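# Put the orange into the foam net sleeve

## Task

Place the orange so it ends up inside the foam net sleeve, without pulling on the net hard enough to tear it.

## Robot and tools

Robot: two arms, left_arm and right_arm, each with a parallel two-finger gripper. In the scene frame the origin sits at table-top height, halfway between the arms' nominal bases. +z is up, +x points out over the table, and left_arm is on the +y side. Arm names do not match image left and right. Calibrated bases: left_arm at (+0.031, +0.374, +0.006) m, right_arm at (+0.049, -0.254, +0.010) m, both turned almost not at all about z. The fingers point along the gripper's +z axis and open and close along its y axis. end_effector_position is the point between the pads, about 1 cm short of the fingertips.

Frames: each arm reports its hand pose, velocities, targets and wrist-camera pose in its own base frame. Fixed cameras and the table use the scene frame. Every offset is along that arm's own base axes, and rotations turn about the Hand target's position. Reported positions and orientations can be wrong by a few centimetres, more at long reach.

execute_actions(actions, cameras): actions is a list of actions. Each action is a table of up to 15 rows, each row one control step of 1/30 s. If fewer than 15 rows are given, the last row is held for the remaining steps. Each row is one list of 14 numbers in [-1, 1] covering both arms: dx, dy, dz, rx, ry, rz, opening for left_arm, then the same seven for right_arm. dx..rz are offsets, not poses: every row counts from that arm's Hand target at the start of the action, not from the previous row, so sending the same offset again moves the arm further. Scale: 1.0 equals 0.6 m or 180 degrees. rx, ry, rz form a single rotation vector. If dx, dy, dz together exceed length 1.0 they may be shortened along their direction. Opening is absolute, not an offset: +1 is fully open (0.094 m), -1 is closed. Send 0 for all six pose numbers to re-command an arm's current Hand target, and always restate the opening you want, since a 0 there is itself a command. Images come back only if actions is empty or cameras names them.

move(target, speed, blend, opening_speed, grip_force, blocking, cameras): drives each gripper in a straight line toward target. target is one 14-number row, laid out exactly as above, with offsets from each arm's Hand target in base axes; or a list of up to 15 such rows, all measured from the same starting Hand targets, sharing a 10 s budget. speed is the top path speed in m/s (0.002 to 2.9, default 0.25; rotation up to twice that in rad/s), one value or one per target. blend, in metres, rounds corners between listed targets; 0 stops at each. opening_speed (0.2 or more, scale units per second) closes fingers gradually; use it on things that can squash. grip_force sets the per-pad force limit, 10 to 50 N, one value or one per arm; it persists, and lower values close slowly. blocking=false returns after about 0.5 s while the move keeps running. Paths ignore obstacles and the other arm; faster moves lag and hit harder, and a target set past a contact presses harder. Avoid routing a path near an arm's own base. The result adds a move: line with the ending (done, off_target, moving, held, fault) and limits such as paced or held.

wait(seconds 0 to 10) lets time pass holding the last commands. stop brakes a running move. zoom_image(camera, region [x0, y0, x1, y1] in pixels, at most 504 by 504) enlarges part of the latest image. Cameras: cam_high, cam_low, cam_left_wrist, cam_right_wrist, each 672x504. read_manual gives only licence texts. finished_scene(scene) ends the current scene, given its number; it is irreversible, and the orange must stay in the sleeve without the robot holding it.

Results: Hand target is the last commanded pose after clipping; next offsets count from it. The gripper often rests short of it; another command, even all zeros, asks again, and a remaining gap can be sent as an offset. Commanded orientation is clipped to within 40 degrees of the measured one each step. grip_measured is the measured opening on the command scale; empty it reads up to about 2.5 mm wide, and on a firm part somewhat narrower than the part. grip_effort_nm is a smoothed gripper motor effort (negative closes) with offset and friction, not pad force. Joint torques include arm weight and wrap at ±28 N m on joints 1 to 3. Joint velocities may read within noise. Tool commands shows current commands.

Arm behaviour: friction and gravity can leave the gripper low, short or tilted, especially far out; small moves may not happen or may go sideways. Check position and orientation after each move and correct tilt. Watch for MOTOR HOT (75 °C); at 90 °C an arm folds up and stops working; avoid long holds at full stretch or pushing at unreachable poses.

Avoid: dropping the orange or releasing it while moving, anything falling off the table or being left off it, hard hits on fixed or heavy objects, the arms pressing on each other or one gripper closing on the other's fingers, and hard pulling on the net, which can tear it. A loose object may occasionally get a brief push from outside.

Each tool is called after "Call:" by a JSON object that holds its "method" and its "body".

## Session

Call:
{"method": "execute_actions", "body": {"actions": []}}

Scene clock: 0.00 s.
left_arm: end_effector_position=(+0.3545, -0.1541, +0.2961) grip_measured=-0.985 grip_effort_nm=n/a end_effector_quat_wxyz=(+0.706, +0.639, +0.299, -0.063) | right_arm: end_effector_position=(+0.3422, +0.3430, +0.3010) grip_measured=-0.986 grip_effort_nm=n/a end_effector_quat_wxyz=(+0.313, -0.064, +0.693, +0.647)
Joint positions: left_arm=[0.032 1.426 0.862 0.578 1.253 1.031 0.001] | right_arm=[0.57 1.58 0.996 0.625 -0.641 1.053 0.001]
Joint velocities: within noise
Joint torques (N m): no reading
Heat: left arm: 31 °C; right arm: 33 °C.
Hand target: left_arm +0.3546, -0.1535, +0.2994; +0.707, +0.639, +0.298, -0.060 | right_arm +0.3419, +0.3418, +0.3115; +0.322, -0.068, +0.684, +0.650
Tool commands: left_gripper/opening=-1.0 right_gripper/opening=-1.0

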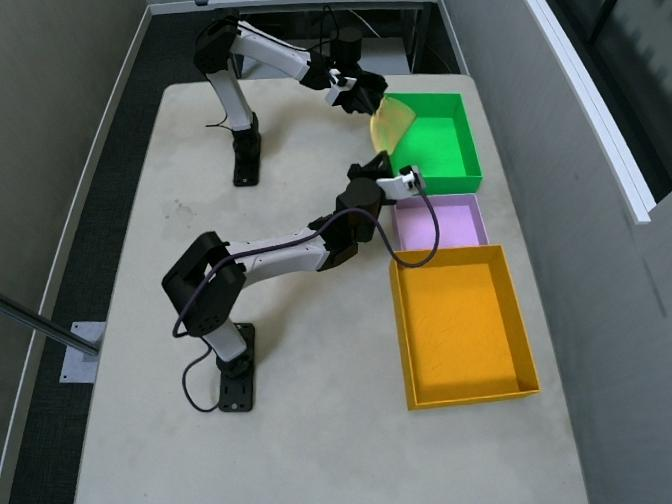

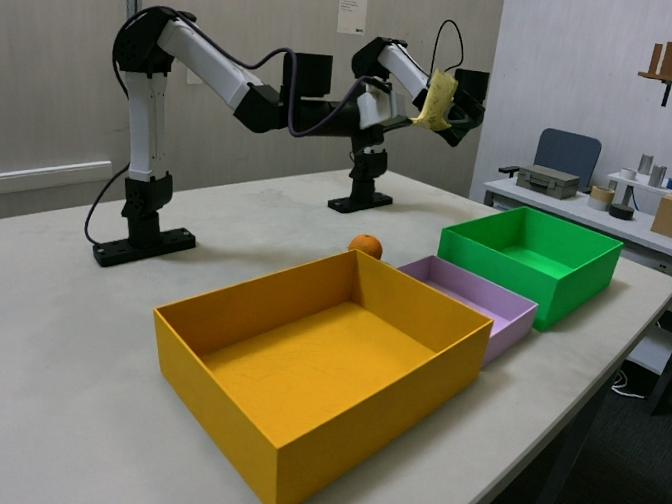

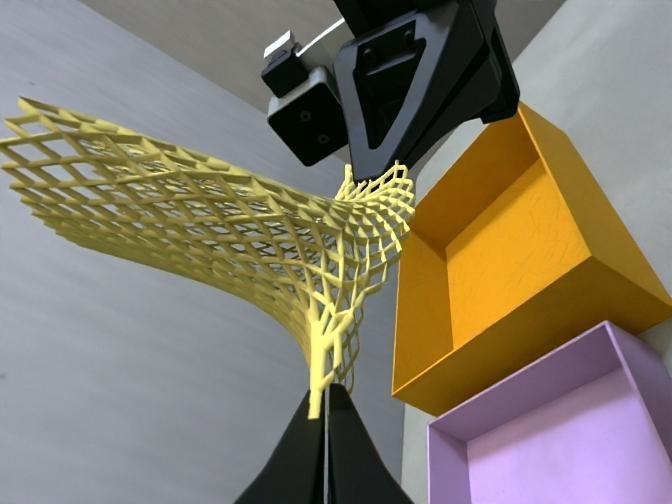

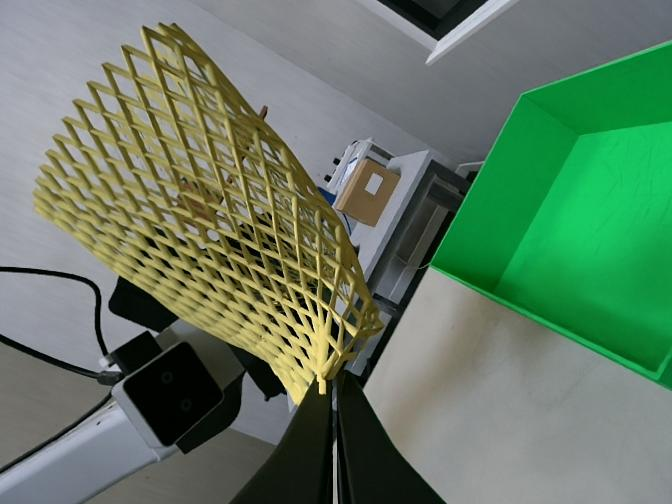

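Call:
{"method": "zoom_image", "body": {"camera": "cam_high", "region": [300, 60, 500, 260]}}

Call:
{"method": "zoom_image", "body": {"camera": "cam_low", "region": [330, 30, 530, 270]}}

Call:
{"method": "zoom_image", "body": {"camera": "cam_left_wrist", "region": [0, 60, 504, 504]}}

Call:
{"method": "zoom_image", "body": {"camera": "cam_right_wrist", "region": [0, 0, 504, 504]}}

Scaled by 2.520 from the camera's 672x504 image, which has a finer 960x720 frame.

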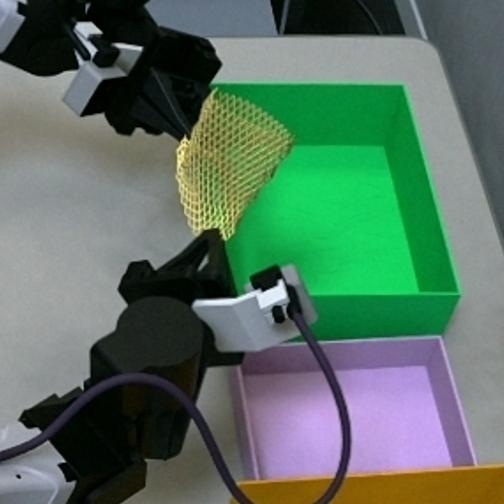

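Scaled by 2.100 from the camera's 672x504 image, which has a finer 960x720 frame.

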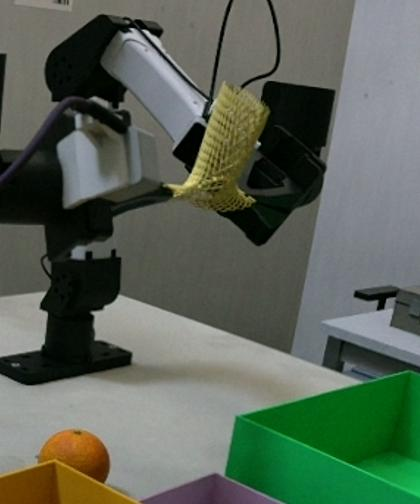

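Scaled by 1.000.

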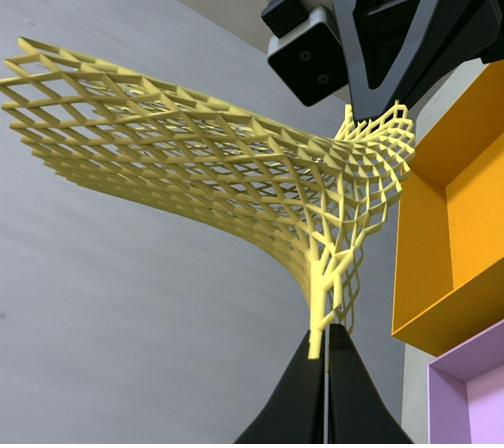

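Scaled by 1.000.

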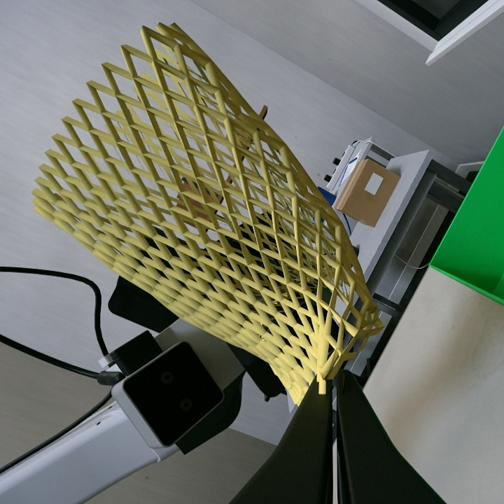

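Call:
{"method": "move", "body": {"target": [-0.178, -0.110, -0.150, 0.183, 0.066, 0, -1, -0.181, -0.083, -0.165, -0.192, 0.072, 0, -1], "speed": 0.2, "cameras": ["all"]}}

Scene clock: 62.43 s.
left_arm: end_effector_position=(+0.2457, -0.2211, +0.2012) grip_measured=-0.985 grip_effort_nm=-0.82 end_effector_quat_wxyz=(+0.463, +0.804, +0.369, -0.050) | right_arm: end_effector_position=(+0.2337, +0.2951, +0.2080) grip_measured=-0.986 grip_effort_nm=-0.78 end_effector_quat_wxyz=(+0.198, -0.086, +0.877, +0.429)
Joint positions: left_arm=[-0.401 1.157 0.908 -0.553 0.666 1.601 0.001] | right_arm=[0.705 1.238 0.944 -0.362 -0.436 0.727 0.001]
Joint torques (N m): left_arm=[-0.44 -4.37 9.1 1.44 0.07 -0.14] | right_arm=[0.76 -6.53 6.84 1.6 0.11 -0.17]
Heat: left arm: 42 °C; right arm: 42 °C.
Hand target: left_arm +0.2479, -0.2195, +0.2094; +0.463, +0.803, +0.373, -0.038 | right_arm +0.2334, +0.2919, +0.2125; +0.209, -0.088, +0.878, +0.422
Off the commanded pose: left_arm 0.009 m, 1 deg | right_arm 0.006 m, 2 deg.
move: done

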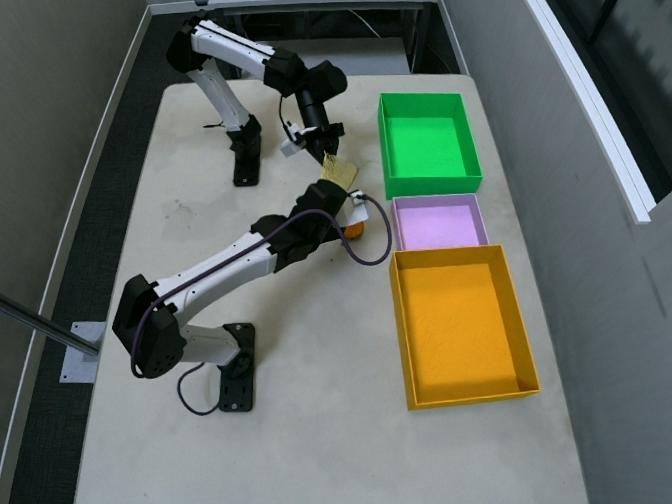

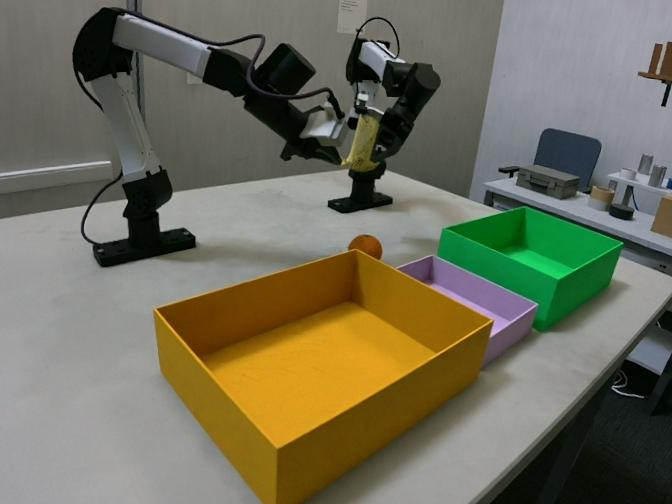

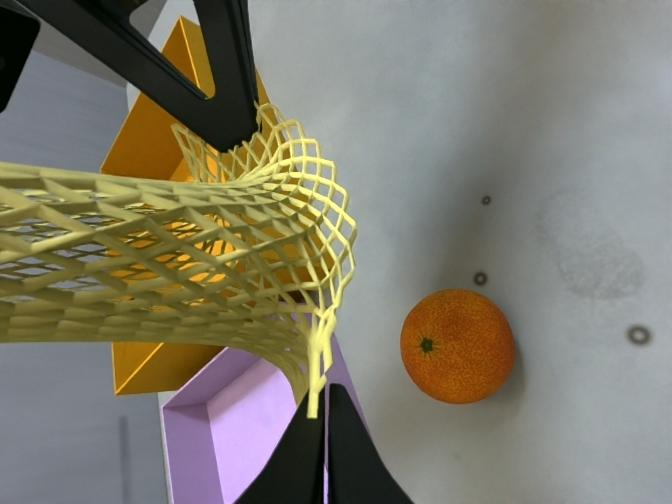

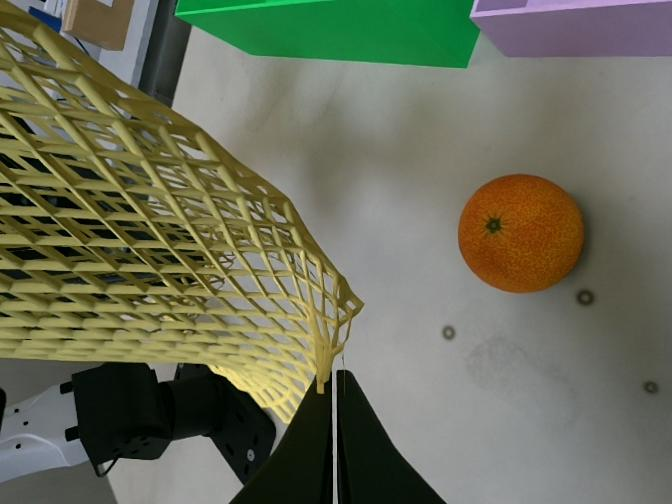

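Call:
{"method": "move", "body": {"target": [0.096, 0.0, -0.095, 0, 0, 0, -1, 0.0945, 0.038, -0.113, 0, 0, 0, -1], "speed": 0.15, "cameras": ["all"]}}

Scene clock: 119.77 s.
left_arm: end_effector_position=(+0.3056, -0.2213, +0.1567) grip_measured=-0.985 grip_effort_nm=-0.82 end_effector_quat_wxyz=(+0.463, +0.802, +0.375, -0.037) | right_arm: end_effector_position=(+0.2892, +0.3152, +0.1454) grip_measured=-0.986 grip_effort_nm=-0.78 end_effector_quat_wxyz=(+0.207, -0.083, +0.881, +0.418)
Joint positions: left_arm=[-0.329 1.403 0.908 -0.333 0.69 1.661 0.001] | right_arm=[0.651 1.512 0.919 -0.085 -0.448 0.682 0.001]
Joint torques (N m): left_arm=[0.66 -4.94 6.04 1.66 0.44 0.03] | right_arm=[-0.25 -6.9 5.46 1.91 -0.27 -0.17]
Heat: left arm: 48 °C; right arm: 40 °C.
Hand target: left_arm +0.3055, -0.2195, +0.1524; +0.463, +0.803, +0.373, -0.038 | right_arm +0.2901, +0.3148, +0.1449; +0.209, -0.088, +0.878, +0.422
Off the commanded pose: left_arm 0.005 m, 0 deg | right_arm 0.001 m, 1 deg.
move: done

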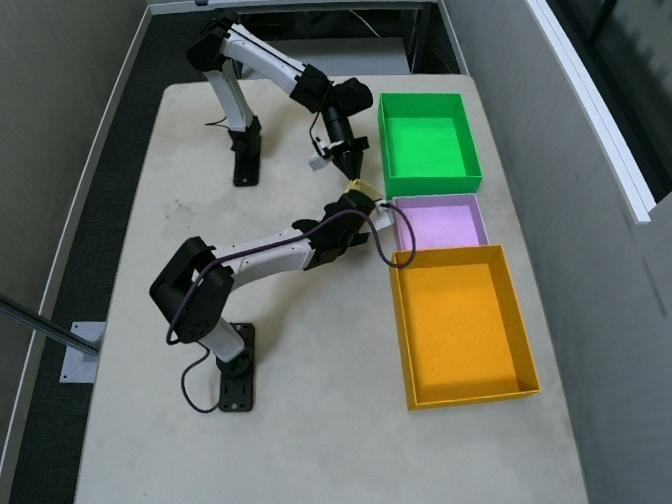

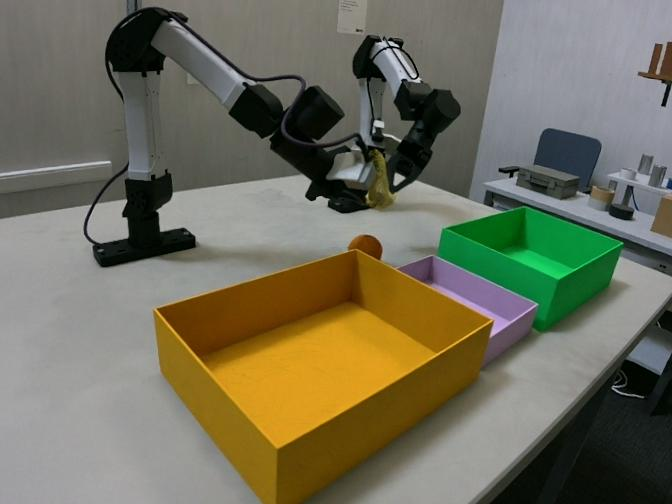

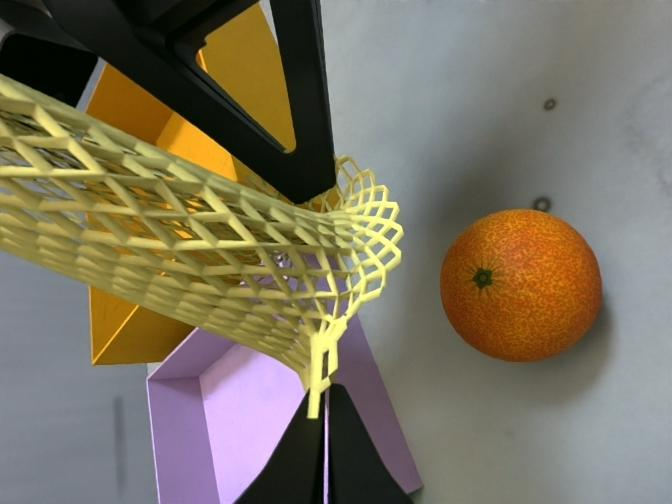

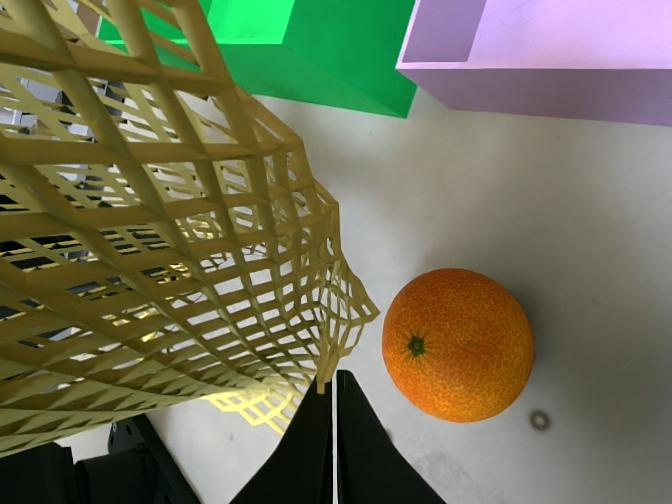

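Call:
{"method": "zoom_image", "body": {"camera": "cam_low", "region": [300, 110, 460, 270]}}

Call:
{"method": "zoom_image", "body": {"camera": "cam_right_wrist", "region": [60, 180, 396, 504]}}

Call:
{"method": "zoom_image", "body": {"camera": "cam_left_wrist", "region": [120, 120, 456, 444]}}

Scaled by 3.150 from the camera's 672x504 image, which has a finer 960x720 frame.

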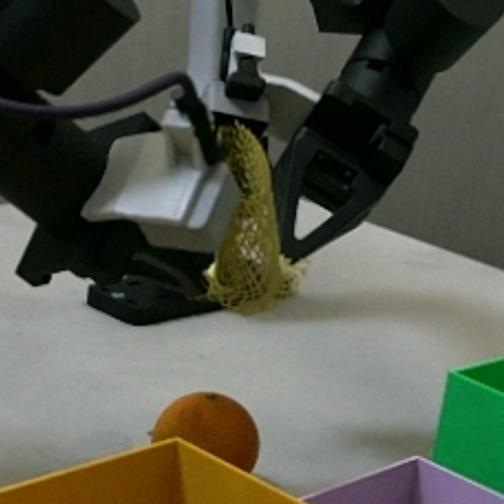

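Scaled by 1.500 from the camera's 672x504 image, which has a finer 960x720 frame.

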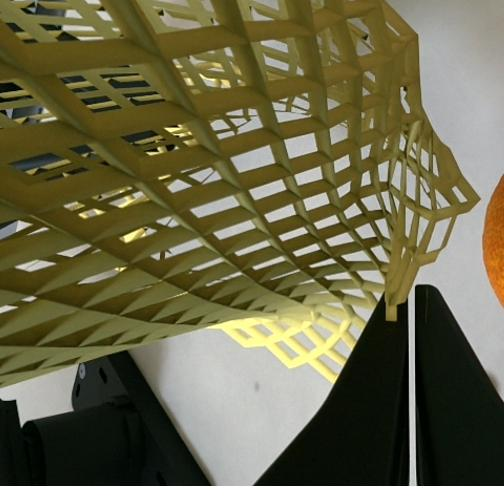

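Scaled by 1.500 from the camera's 672x504 image, which has a finer 960x720 frame.

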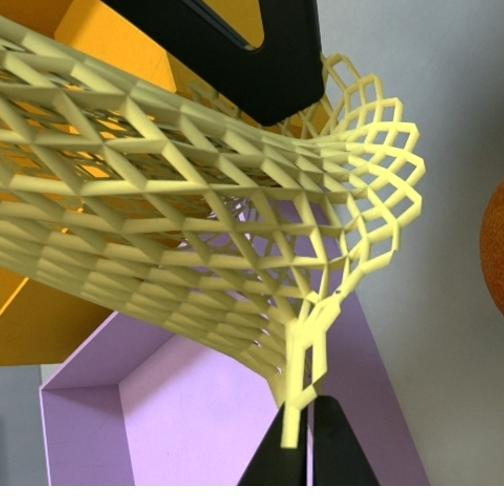

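Call:
{"method": "move", "body": {"target": [-0.003, 0.0, -0.112, 0, 0, 0, -1, 0.0, 0.0, -0.103, 0, 0, 0, -1], "speed": 0.12, "cameras": ["cam_low", "cam_left_wrist", "cam_right_wrist"]}}

Scene clock: 182.60 s.
left_arm: end_effector_position=(+0.3042, -0.2211, +0.0891) grip_measured=-0.985 grip_effort_nm=-0.82 end_effector_quat_wxyz=(+0.464, +0.803, +0.373, -0.037) | right_arm: end_effector_position=(+0.2893, +0.3157, +0.0842) grip_measured=-0.986 grip_effort_nm=-0.78 end_effector_quat_wxyz=(+0.208, -0.084, +0.880, +0.419)
Joint positions: left_arm=[-0.329 1.516 0.712 -0.024 0.693 1.664 0.001] | right_arm=[0.651 1.637 0.768 0.193 -0.45 0.679 0.001]
Joint torques (N m): left_arm=[0.44 -5.11 5.63 1.68 0.36 -0.02] | right_arm=[-0.25 -7.12 4.85 1.92 -0.26 -0.15]
Heat: left arm: 42 °C; right arm: 40 °C.
Hand target: left_arm +0.3036, -0.2195, +0.0851; +0.463, +0.803, +0.373, -0.038 | right_arm +0.2900, +0.3148, +0.0830; +0.209, -0.088, +0.878, +0.422
Off the commanded pose: left_arm 0.004 m, 0 deg | right_arm 0.002 m, 1 deg.
move: done
Images, in order (width x height): cam_low 672x504, cam_left_wrist 672x504, cam_right_wrist 672x504.

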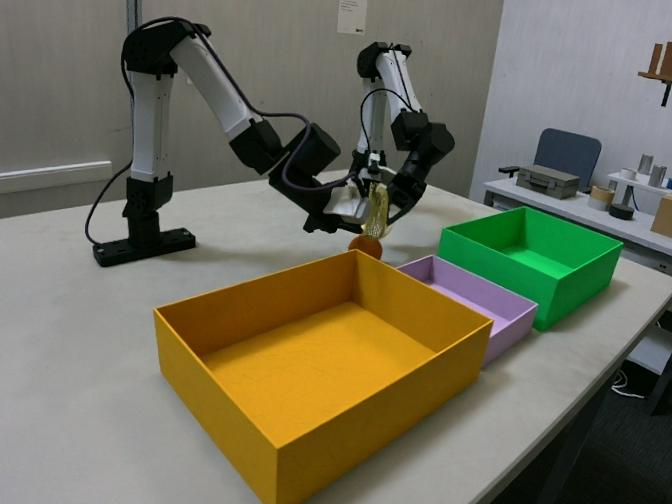

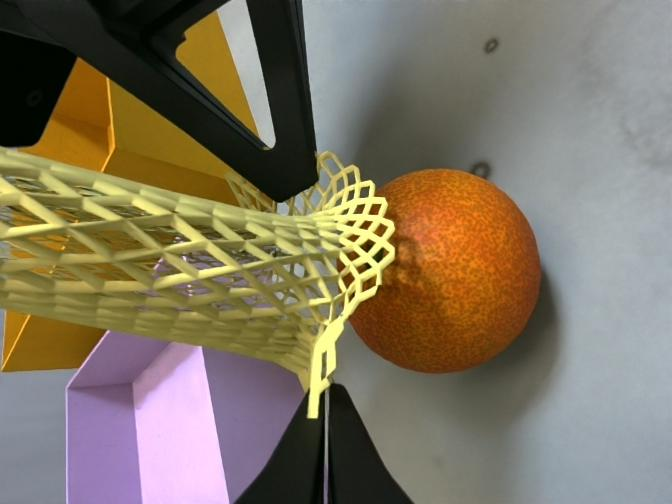

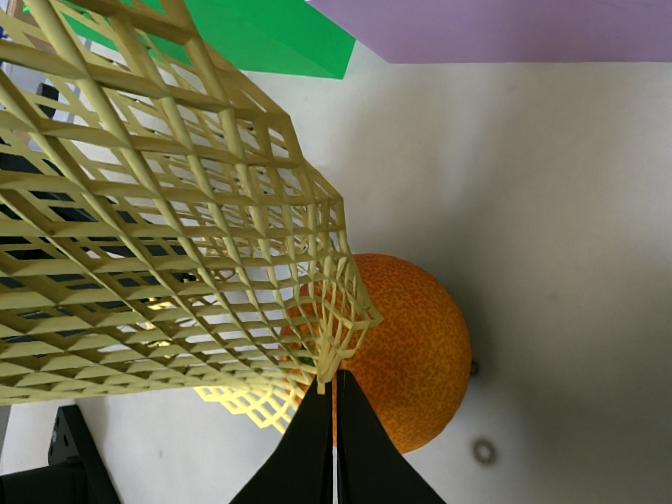

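Call:
{"method": "move", "body": {"target": [-0.009, -0.008, -0.018, 0, 0, 0, -1, -0.008, 0.008, -0.018, 0, 0, 0, -1], "speed": 0.08, "cameras": ["cam_low", "cam_left_wrist", "cam_right_wrist"]}}

Scene clock: 245.33 s.
left_arm: end_effector_position=(+0.2998, -0.2247, +0.0809) grip_measured=-0.985 grip_effort_nm=-0.82 end_effector_quat_wxyz=(+0.469, +0.804, +0.364, -0.035) | right_arm: end_effector_position=(+0.2867, +0.3185, +0.0755) grip_measured=-0.986 grip_effort_nm=-0.78 end_effector_quat_wxyz=(+0.210, -0.089, +0.878, +0.422)
Joint positions: left_arm=[-0.342 1.528 0.671 0.047 0.693 1.662 0.001] | right_arm=[0.66 1.662 0.743 0.253 -0.45 0.679 0.001]
Joint torques (N m): left_arm=[-0.58 -4.88 5.38 1.67 0.21 -0.21] | right_arm=[0.87 -6.97 4.6 1.95 -0.09 0.03]
Heat: left arm: 40 °C; right arm: 41 °C.
Hand target: left_arm +0.2982, -0.2243, +0.0744; +0.463, +0.803, +0.373, -0.038 | right_arm +0.2853, +0.3195, +0.0722; +0.209, -0.088, +0.878, +0.422
Off the commanded pose: left_arm 0.007 m, 1 deg | right_arm 0.004 m, 0 deg.
move: done
Images, in order (width x height): cam_low 672x504, cam_left_wrist 672x504, cam_right_wrist 672x504.

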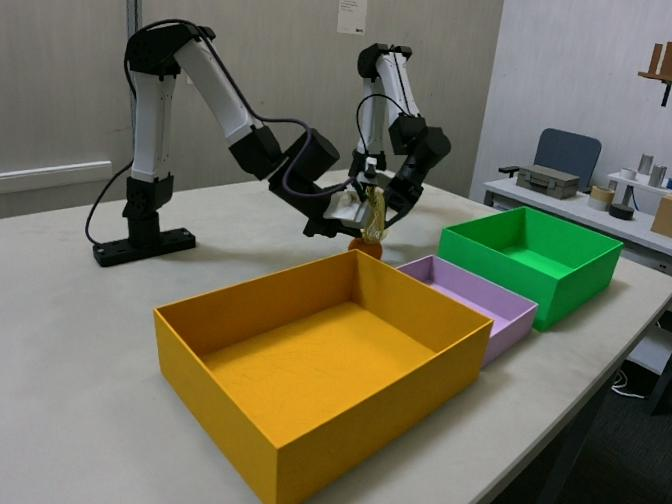

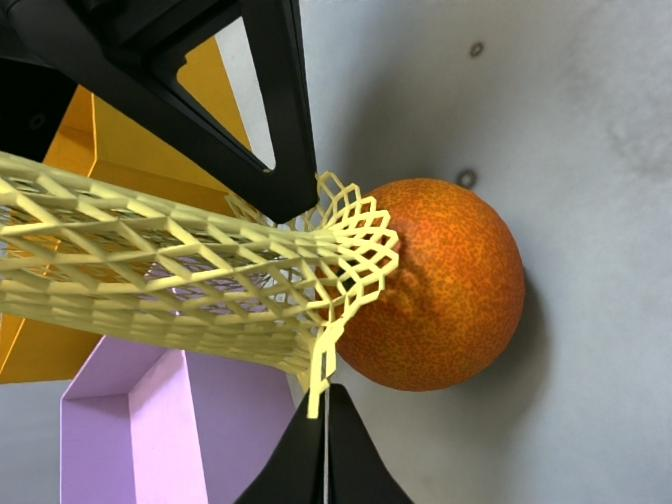

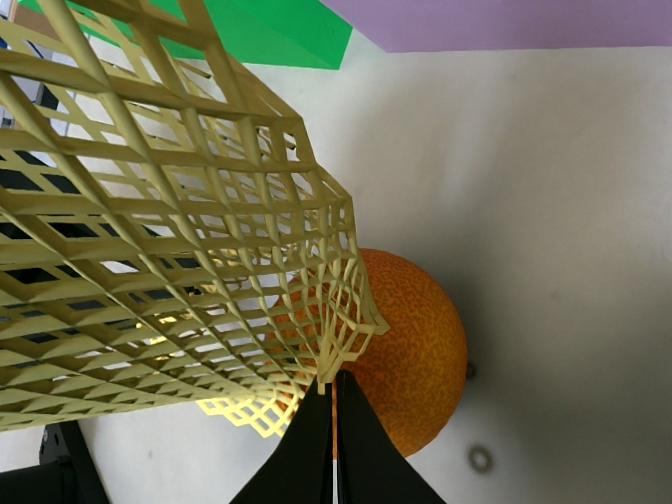

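Call:
{"method": "move", "body": {"target": [-0.0033, 0.0033, -0.0367, 0, 0, 0, -1, -0.0033, -0.0042, -0.0367, 0, 0, 0, -1], "speed": 0.06, "cameras": ["cam_low", "cam_left_wrist", "cam_right_wrist"]}}

Scene clock: 291.60 s.
left_arm: end_effector_position=(+0.2990, -0.2244, +0.0606) grip_measured=-0.985 grip_effort_nm=-0.82 end_effector_quat_wxyz=(+0.471, +0.803, +0.363, -0.033) | right_arm: end_effector_position=(+0.2907, +0.3216, +0.0682) grip_measured=-0.986 grip_effort_nm=-0.78 end_effector_quat_wxyz=(+0.231, -0.095, +0.865, +0.435)
Joint positions: left_arm=[-0.342 1.585 0.62 0.161 0.693 1.661 0.001] | right_arm=[0.66 1.707 0.701 0.397 -0.45 0.679 0.001]
Joint torques (N m): left_arm=[-0.14 -4.82 4.83 1.7 0.23 -0.17] | right_arm=[0.65 -5.96 3.78 1.63 -0.1 0]
Heat: left arm: 41 °C; right arm: 40 °C.
Hand target: left_arm +0.2962, -0.2223, +0.0523; +0.463, +0.803, +0.373, -0.038 | right_arm +0.2833, +0.3169, +0.0501; +0.209, -0.088, +0.878, +0.422
Off the commanded pose: left_arm 0.009 m, 2 deg | right_arm 0.020 m, 3 deg.
move: off_target (right_arm)
Images, in order (width x height): cam_low 672x504, cam_left_wrist 672x504, cam_right_wrist 672x504.

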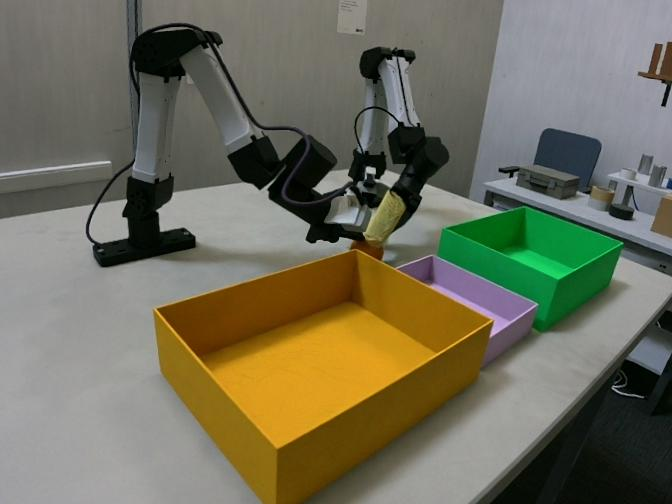

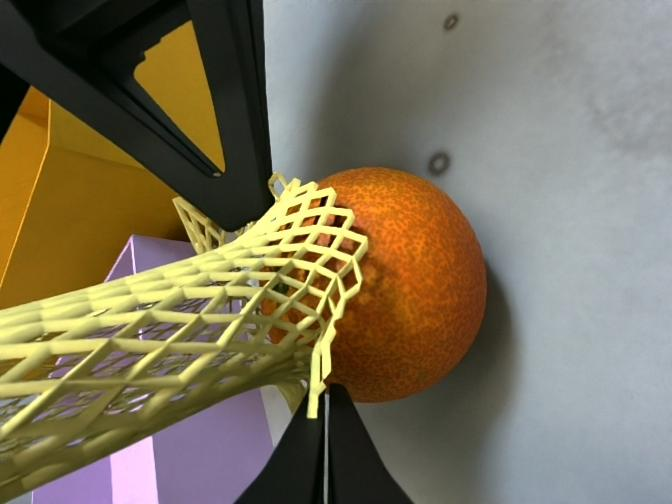

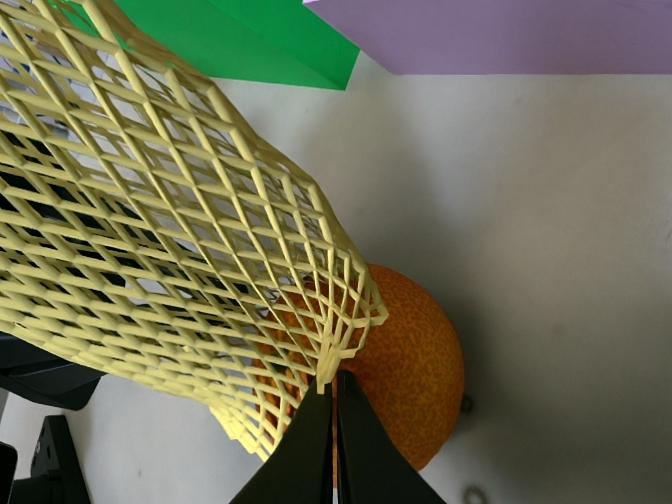

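Call:
{"method": "move", "body": {"target": [0.0117, 0.0, 0.0228, 0, 0, 0, -1, 0.0027, 0.0005, 0.0302, 0, 0, 0, -1], "speed": 0.08, "cameras": ["cam_low", "cam_left_wrist", "cam_right_wrist"]}}

Scene clock: 332.27 s.
left_arm: end_effector_position=(+0.2977, -0.2239, +0.0601) grip_measured=-0.985 grip_effort_nm=-0.82 end_effector_quat_wxyz=(+0.462, +0.805, +0.370, -0.043) | right_arm: end_effector_position=(+0.2858, +0.3178, +0.0665) grip_measured=-0.986 grip_effort_nm=-0.78 end_effector_quat_wxyz=(+0.219, -0.092, +0.872, +0.428)
Joint positions: left_arm=[-0.342 1.585 0.641 0.11 0.693 1.661 0.001] | right_arm=[0.66 1.687 0.701 0.345 -0.45 0.679 0.001]
Joint torques (N m): left_arm=[0.73 -6.54 7.42 1.36 0.3 -0.1] | right_arm=[0.43 -8.87 6.45 1.3 -0.12 -0.01]
Heat: left arm: 40 °C; right arm: 39 °C.
Hand target: left_arm +0.3032, -0.2223, +0.0659; +0.463, +0.803, +0.373, -0.038 | right_arm +0.2850, +0.3173, +0.0683; +0.209, -0.088, +0.878, +0.422
Off the commanded pose: left_arm 0.008 m, 1 deg | right_arm 0.002 m, 1 deg.
move: done
Images, in order (width x height): cam_low 672x504, cam_left_wrist 672x504, cam_right_wrist 672x504.

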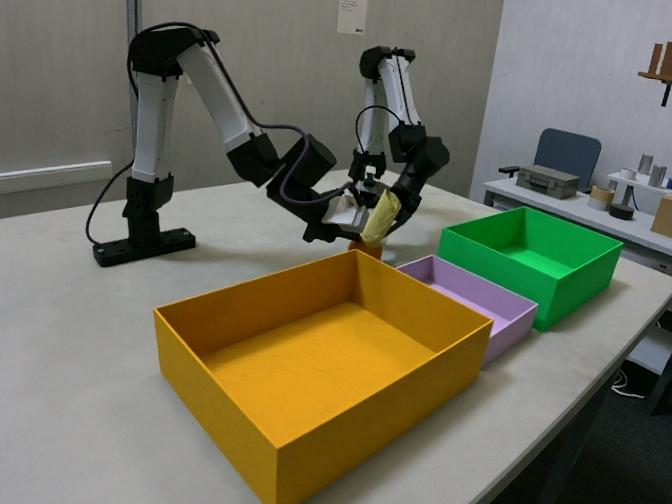

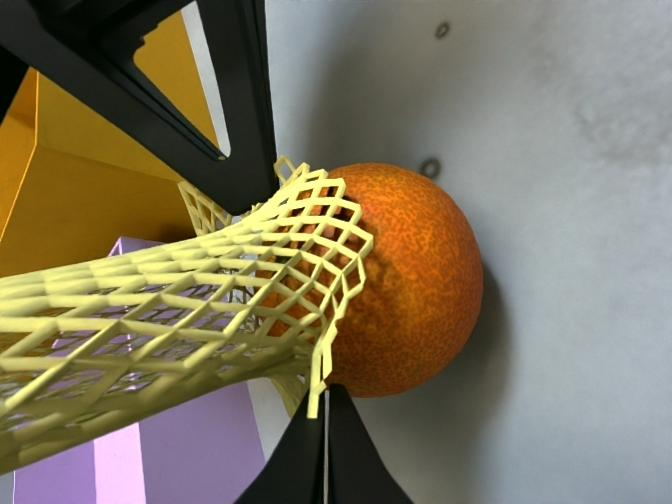

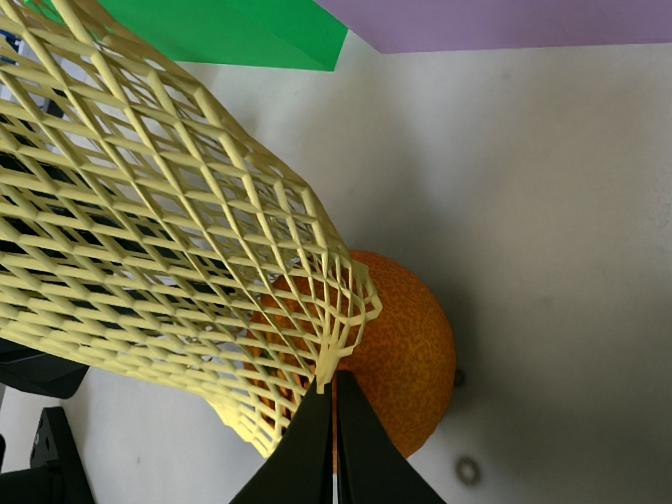

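Call:
{"method": "zoom_image", "body": {"camera": "cam_low", "region": [310, 160, 450, 270]}}

Call:
{"method": "zoom_image", "body": {"camera": "cam_left_wrist", "region": [160, 130, 500, 430]}}

Call:
{"method": "zoom_image", "body": {"camera": "cam_right_wrist", "region": [180, 200, 480, 490]}}

Scaled by 3.600 from the camera's 672x504 image, which has a finer 960x720 frame.

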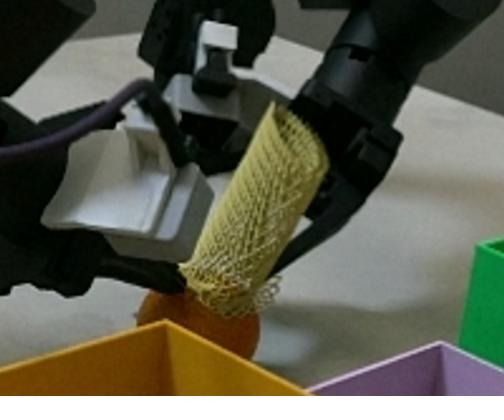

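Scaled by 1.482 from the camera's 672x504 image, which has a finer 960x720 frame.

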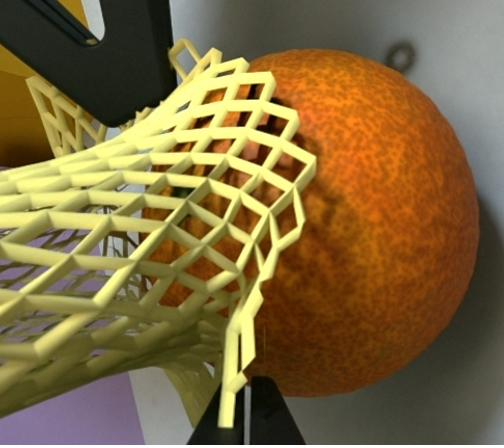

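Scaled by 1.680 from the camera's 672x504 image, which has a finer 960x720 frame.

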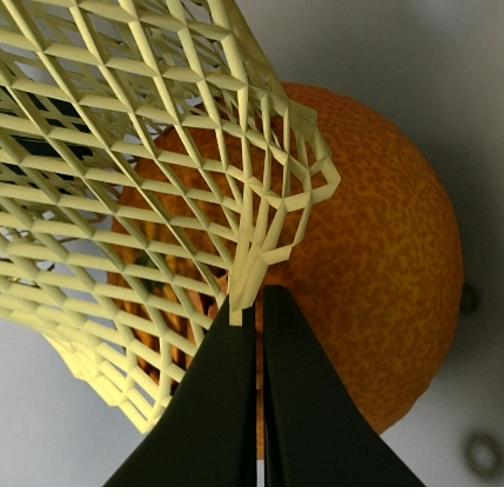

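Call:
{"method": "move", "body": {"target": [-0.0062, 0.0075, -0.0432, 0, 0, 0, -1, -0.0042, -0.0105, -0.0438, 0, 0, 0, -1], "speed": 0.06, "cameras": ["cam_low", "cam_left_wrist", "cam_right_wrist"]}}

Scene clock: 373.57 s.
left_arm: end_effector_position=(+0.3047, -0.2209, +0.0499) grip_measured=-0.985 grip_effort_nm=-0.82 end_effector_quat_wxyz=(+0.472, +0.800, +0.369, -0.030) | right_arm: end_effector_position=(+0.2913, +0.3190, +0.0656) grip_measured=-0.986 grip_effort_nm=-0.78 end_effector_quat_wxyz=(+0.238, -0.095, +0.861, +0.440)
Joint positions: left_arm=[-0.327 1.632 0.611 0.219 0.695 1.661 0.001] | right_arm=[0.653 1.715 0.674 0.452 -0.454 0.679 0.001]
Joint torques (N m): left_arm=[0.34 -4.83 4.48 1.56 0.34 0.01] | right_arm=[0.08 -5.53 3.48 1.49 -0.16 -0.1]
Heat: left arm: 41 °C; right arm: 43 °C.
Hand target: left_arm +0.2995, -0.2179, +0.0402; +0.463, +0.803, +0.373, -0.038 | right_arm +0.2824, +0.3111, +0.0420; +0.209, -0.088, +0.878, +0.422
Off the commanded pose: left_arm 0.012 m, 2 deg | right_arm 0.026 m, 4 deg.
move: off_target (left_arm, right_arm)
Images, in order (width x height): cam_low 672x504, cam_left_wrist 672x504, cam_right_wrist 672x504.

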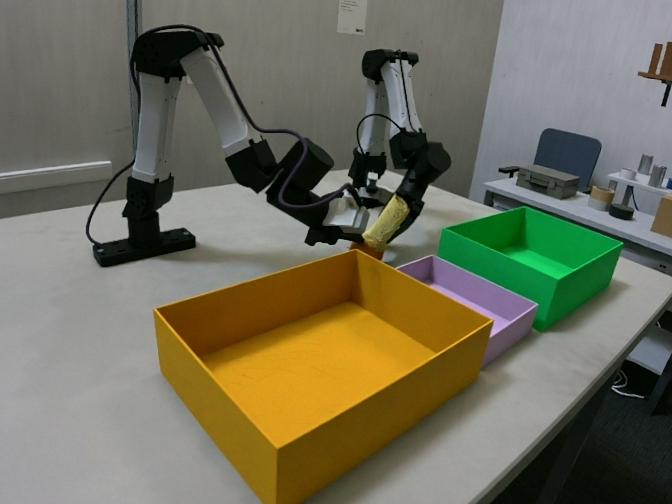

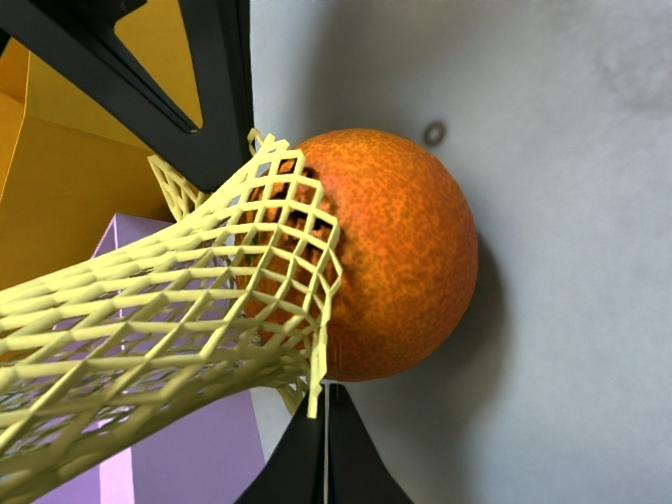

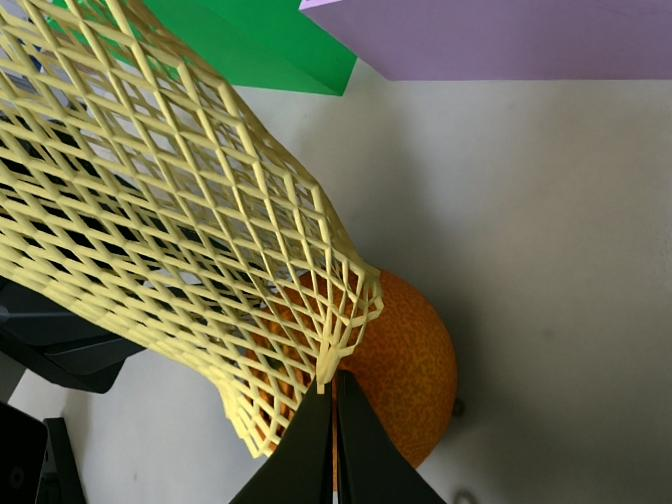

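Call:
{"method": "execute_actions", "body": {"actions": [], "cameras": ["cam_high", "cam_low"]}}

Call:
{"method": "zoom_image", "body": {"camera": "cam_high", "region": [300, 140, 460, 300]}}

Call:
{"method": "zoom_image", "body": {"camera": "cam_low", "region": [290, 150, 450, 310]}}

Scene clock: 409.63 s.
left_arm: end_effector_position=(+0.3048, -0.2209, +0.0500) grip_measured=-0.985 grip_effort_nm=-0.83 end_effector_quat_wxyz=(+0.472, +0.800, +0.368, -0.030) | right_arm: end_effector_position=(+0.2913, +0.3190, +0.0657) grip_measured=-0.986 grip_effort_nm=-0.78 end_effector_quat_wxyz=(+0.238, -0.095, +0.861, +0.440)
Joint positions: left_arm=[-0.327 1.632 0.611 0.219 0.695 1.661 0.001] | right_arm=[0.653 1.715 0.674 0.452 -0.454 0.679 0.001]
Joint velocities: within noise
Joint torques (N m): left_arm=[0.35 -4.83 4.49 1.56 0.34 0.01] | right_arm=[0.08 -5.53 3.47 1.49 -0.17 -0.1]
Heat: left arm: 40 °C; right arm: 41 °C.
Hand target: left_arm +0.2995, -0.2179, +0.0402; +0.463, +0.803, +0.373, -0.038 | right_arm +0.2824, +0.3111, +0.0421; +0.209, -0.088, +0.878, +0.422
Tool commands: left_gripper/opening=-1.0 right_gripper/opening=-1.0
Off the commanded pose: left_arm 0.012 m, 2 deg | right_arm 0.027 m, 4 deg.
Images, in order (width x height): cam_high 672x504, cam_low 672x504.

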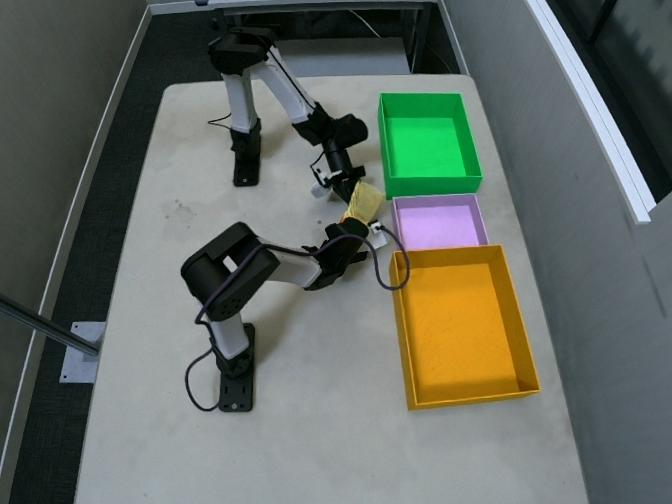

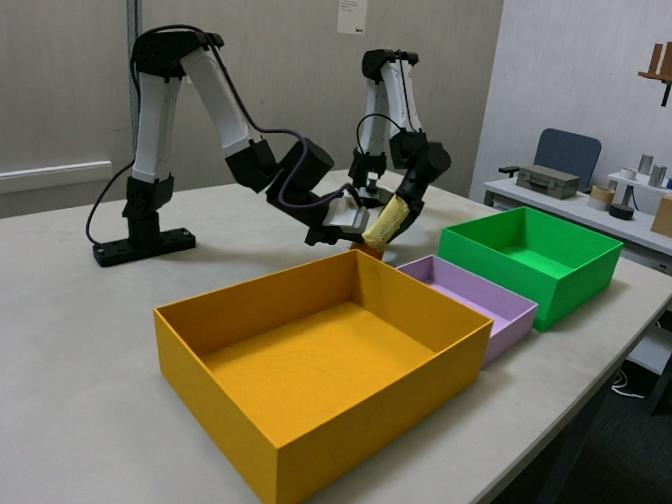

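Scaled by 3.150 from the camera's 672x504 image, which has a finer 960x720 frame.

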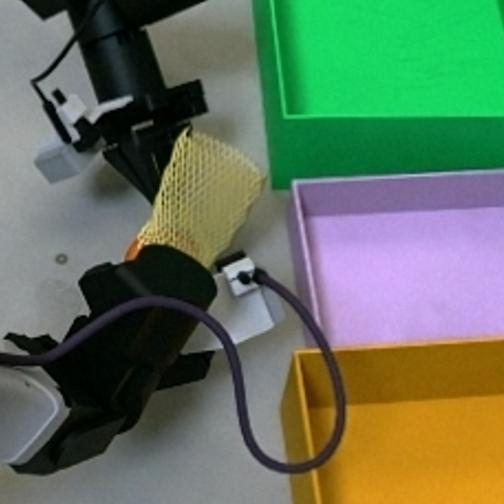

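Scaled by 3.150 from the camera's 672x504 image, which has a finer 960x720 frame.

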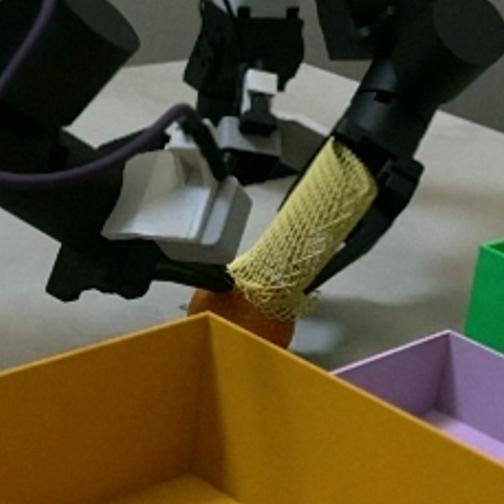

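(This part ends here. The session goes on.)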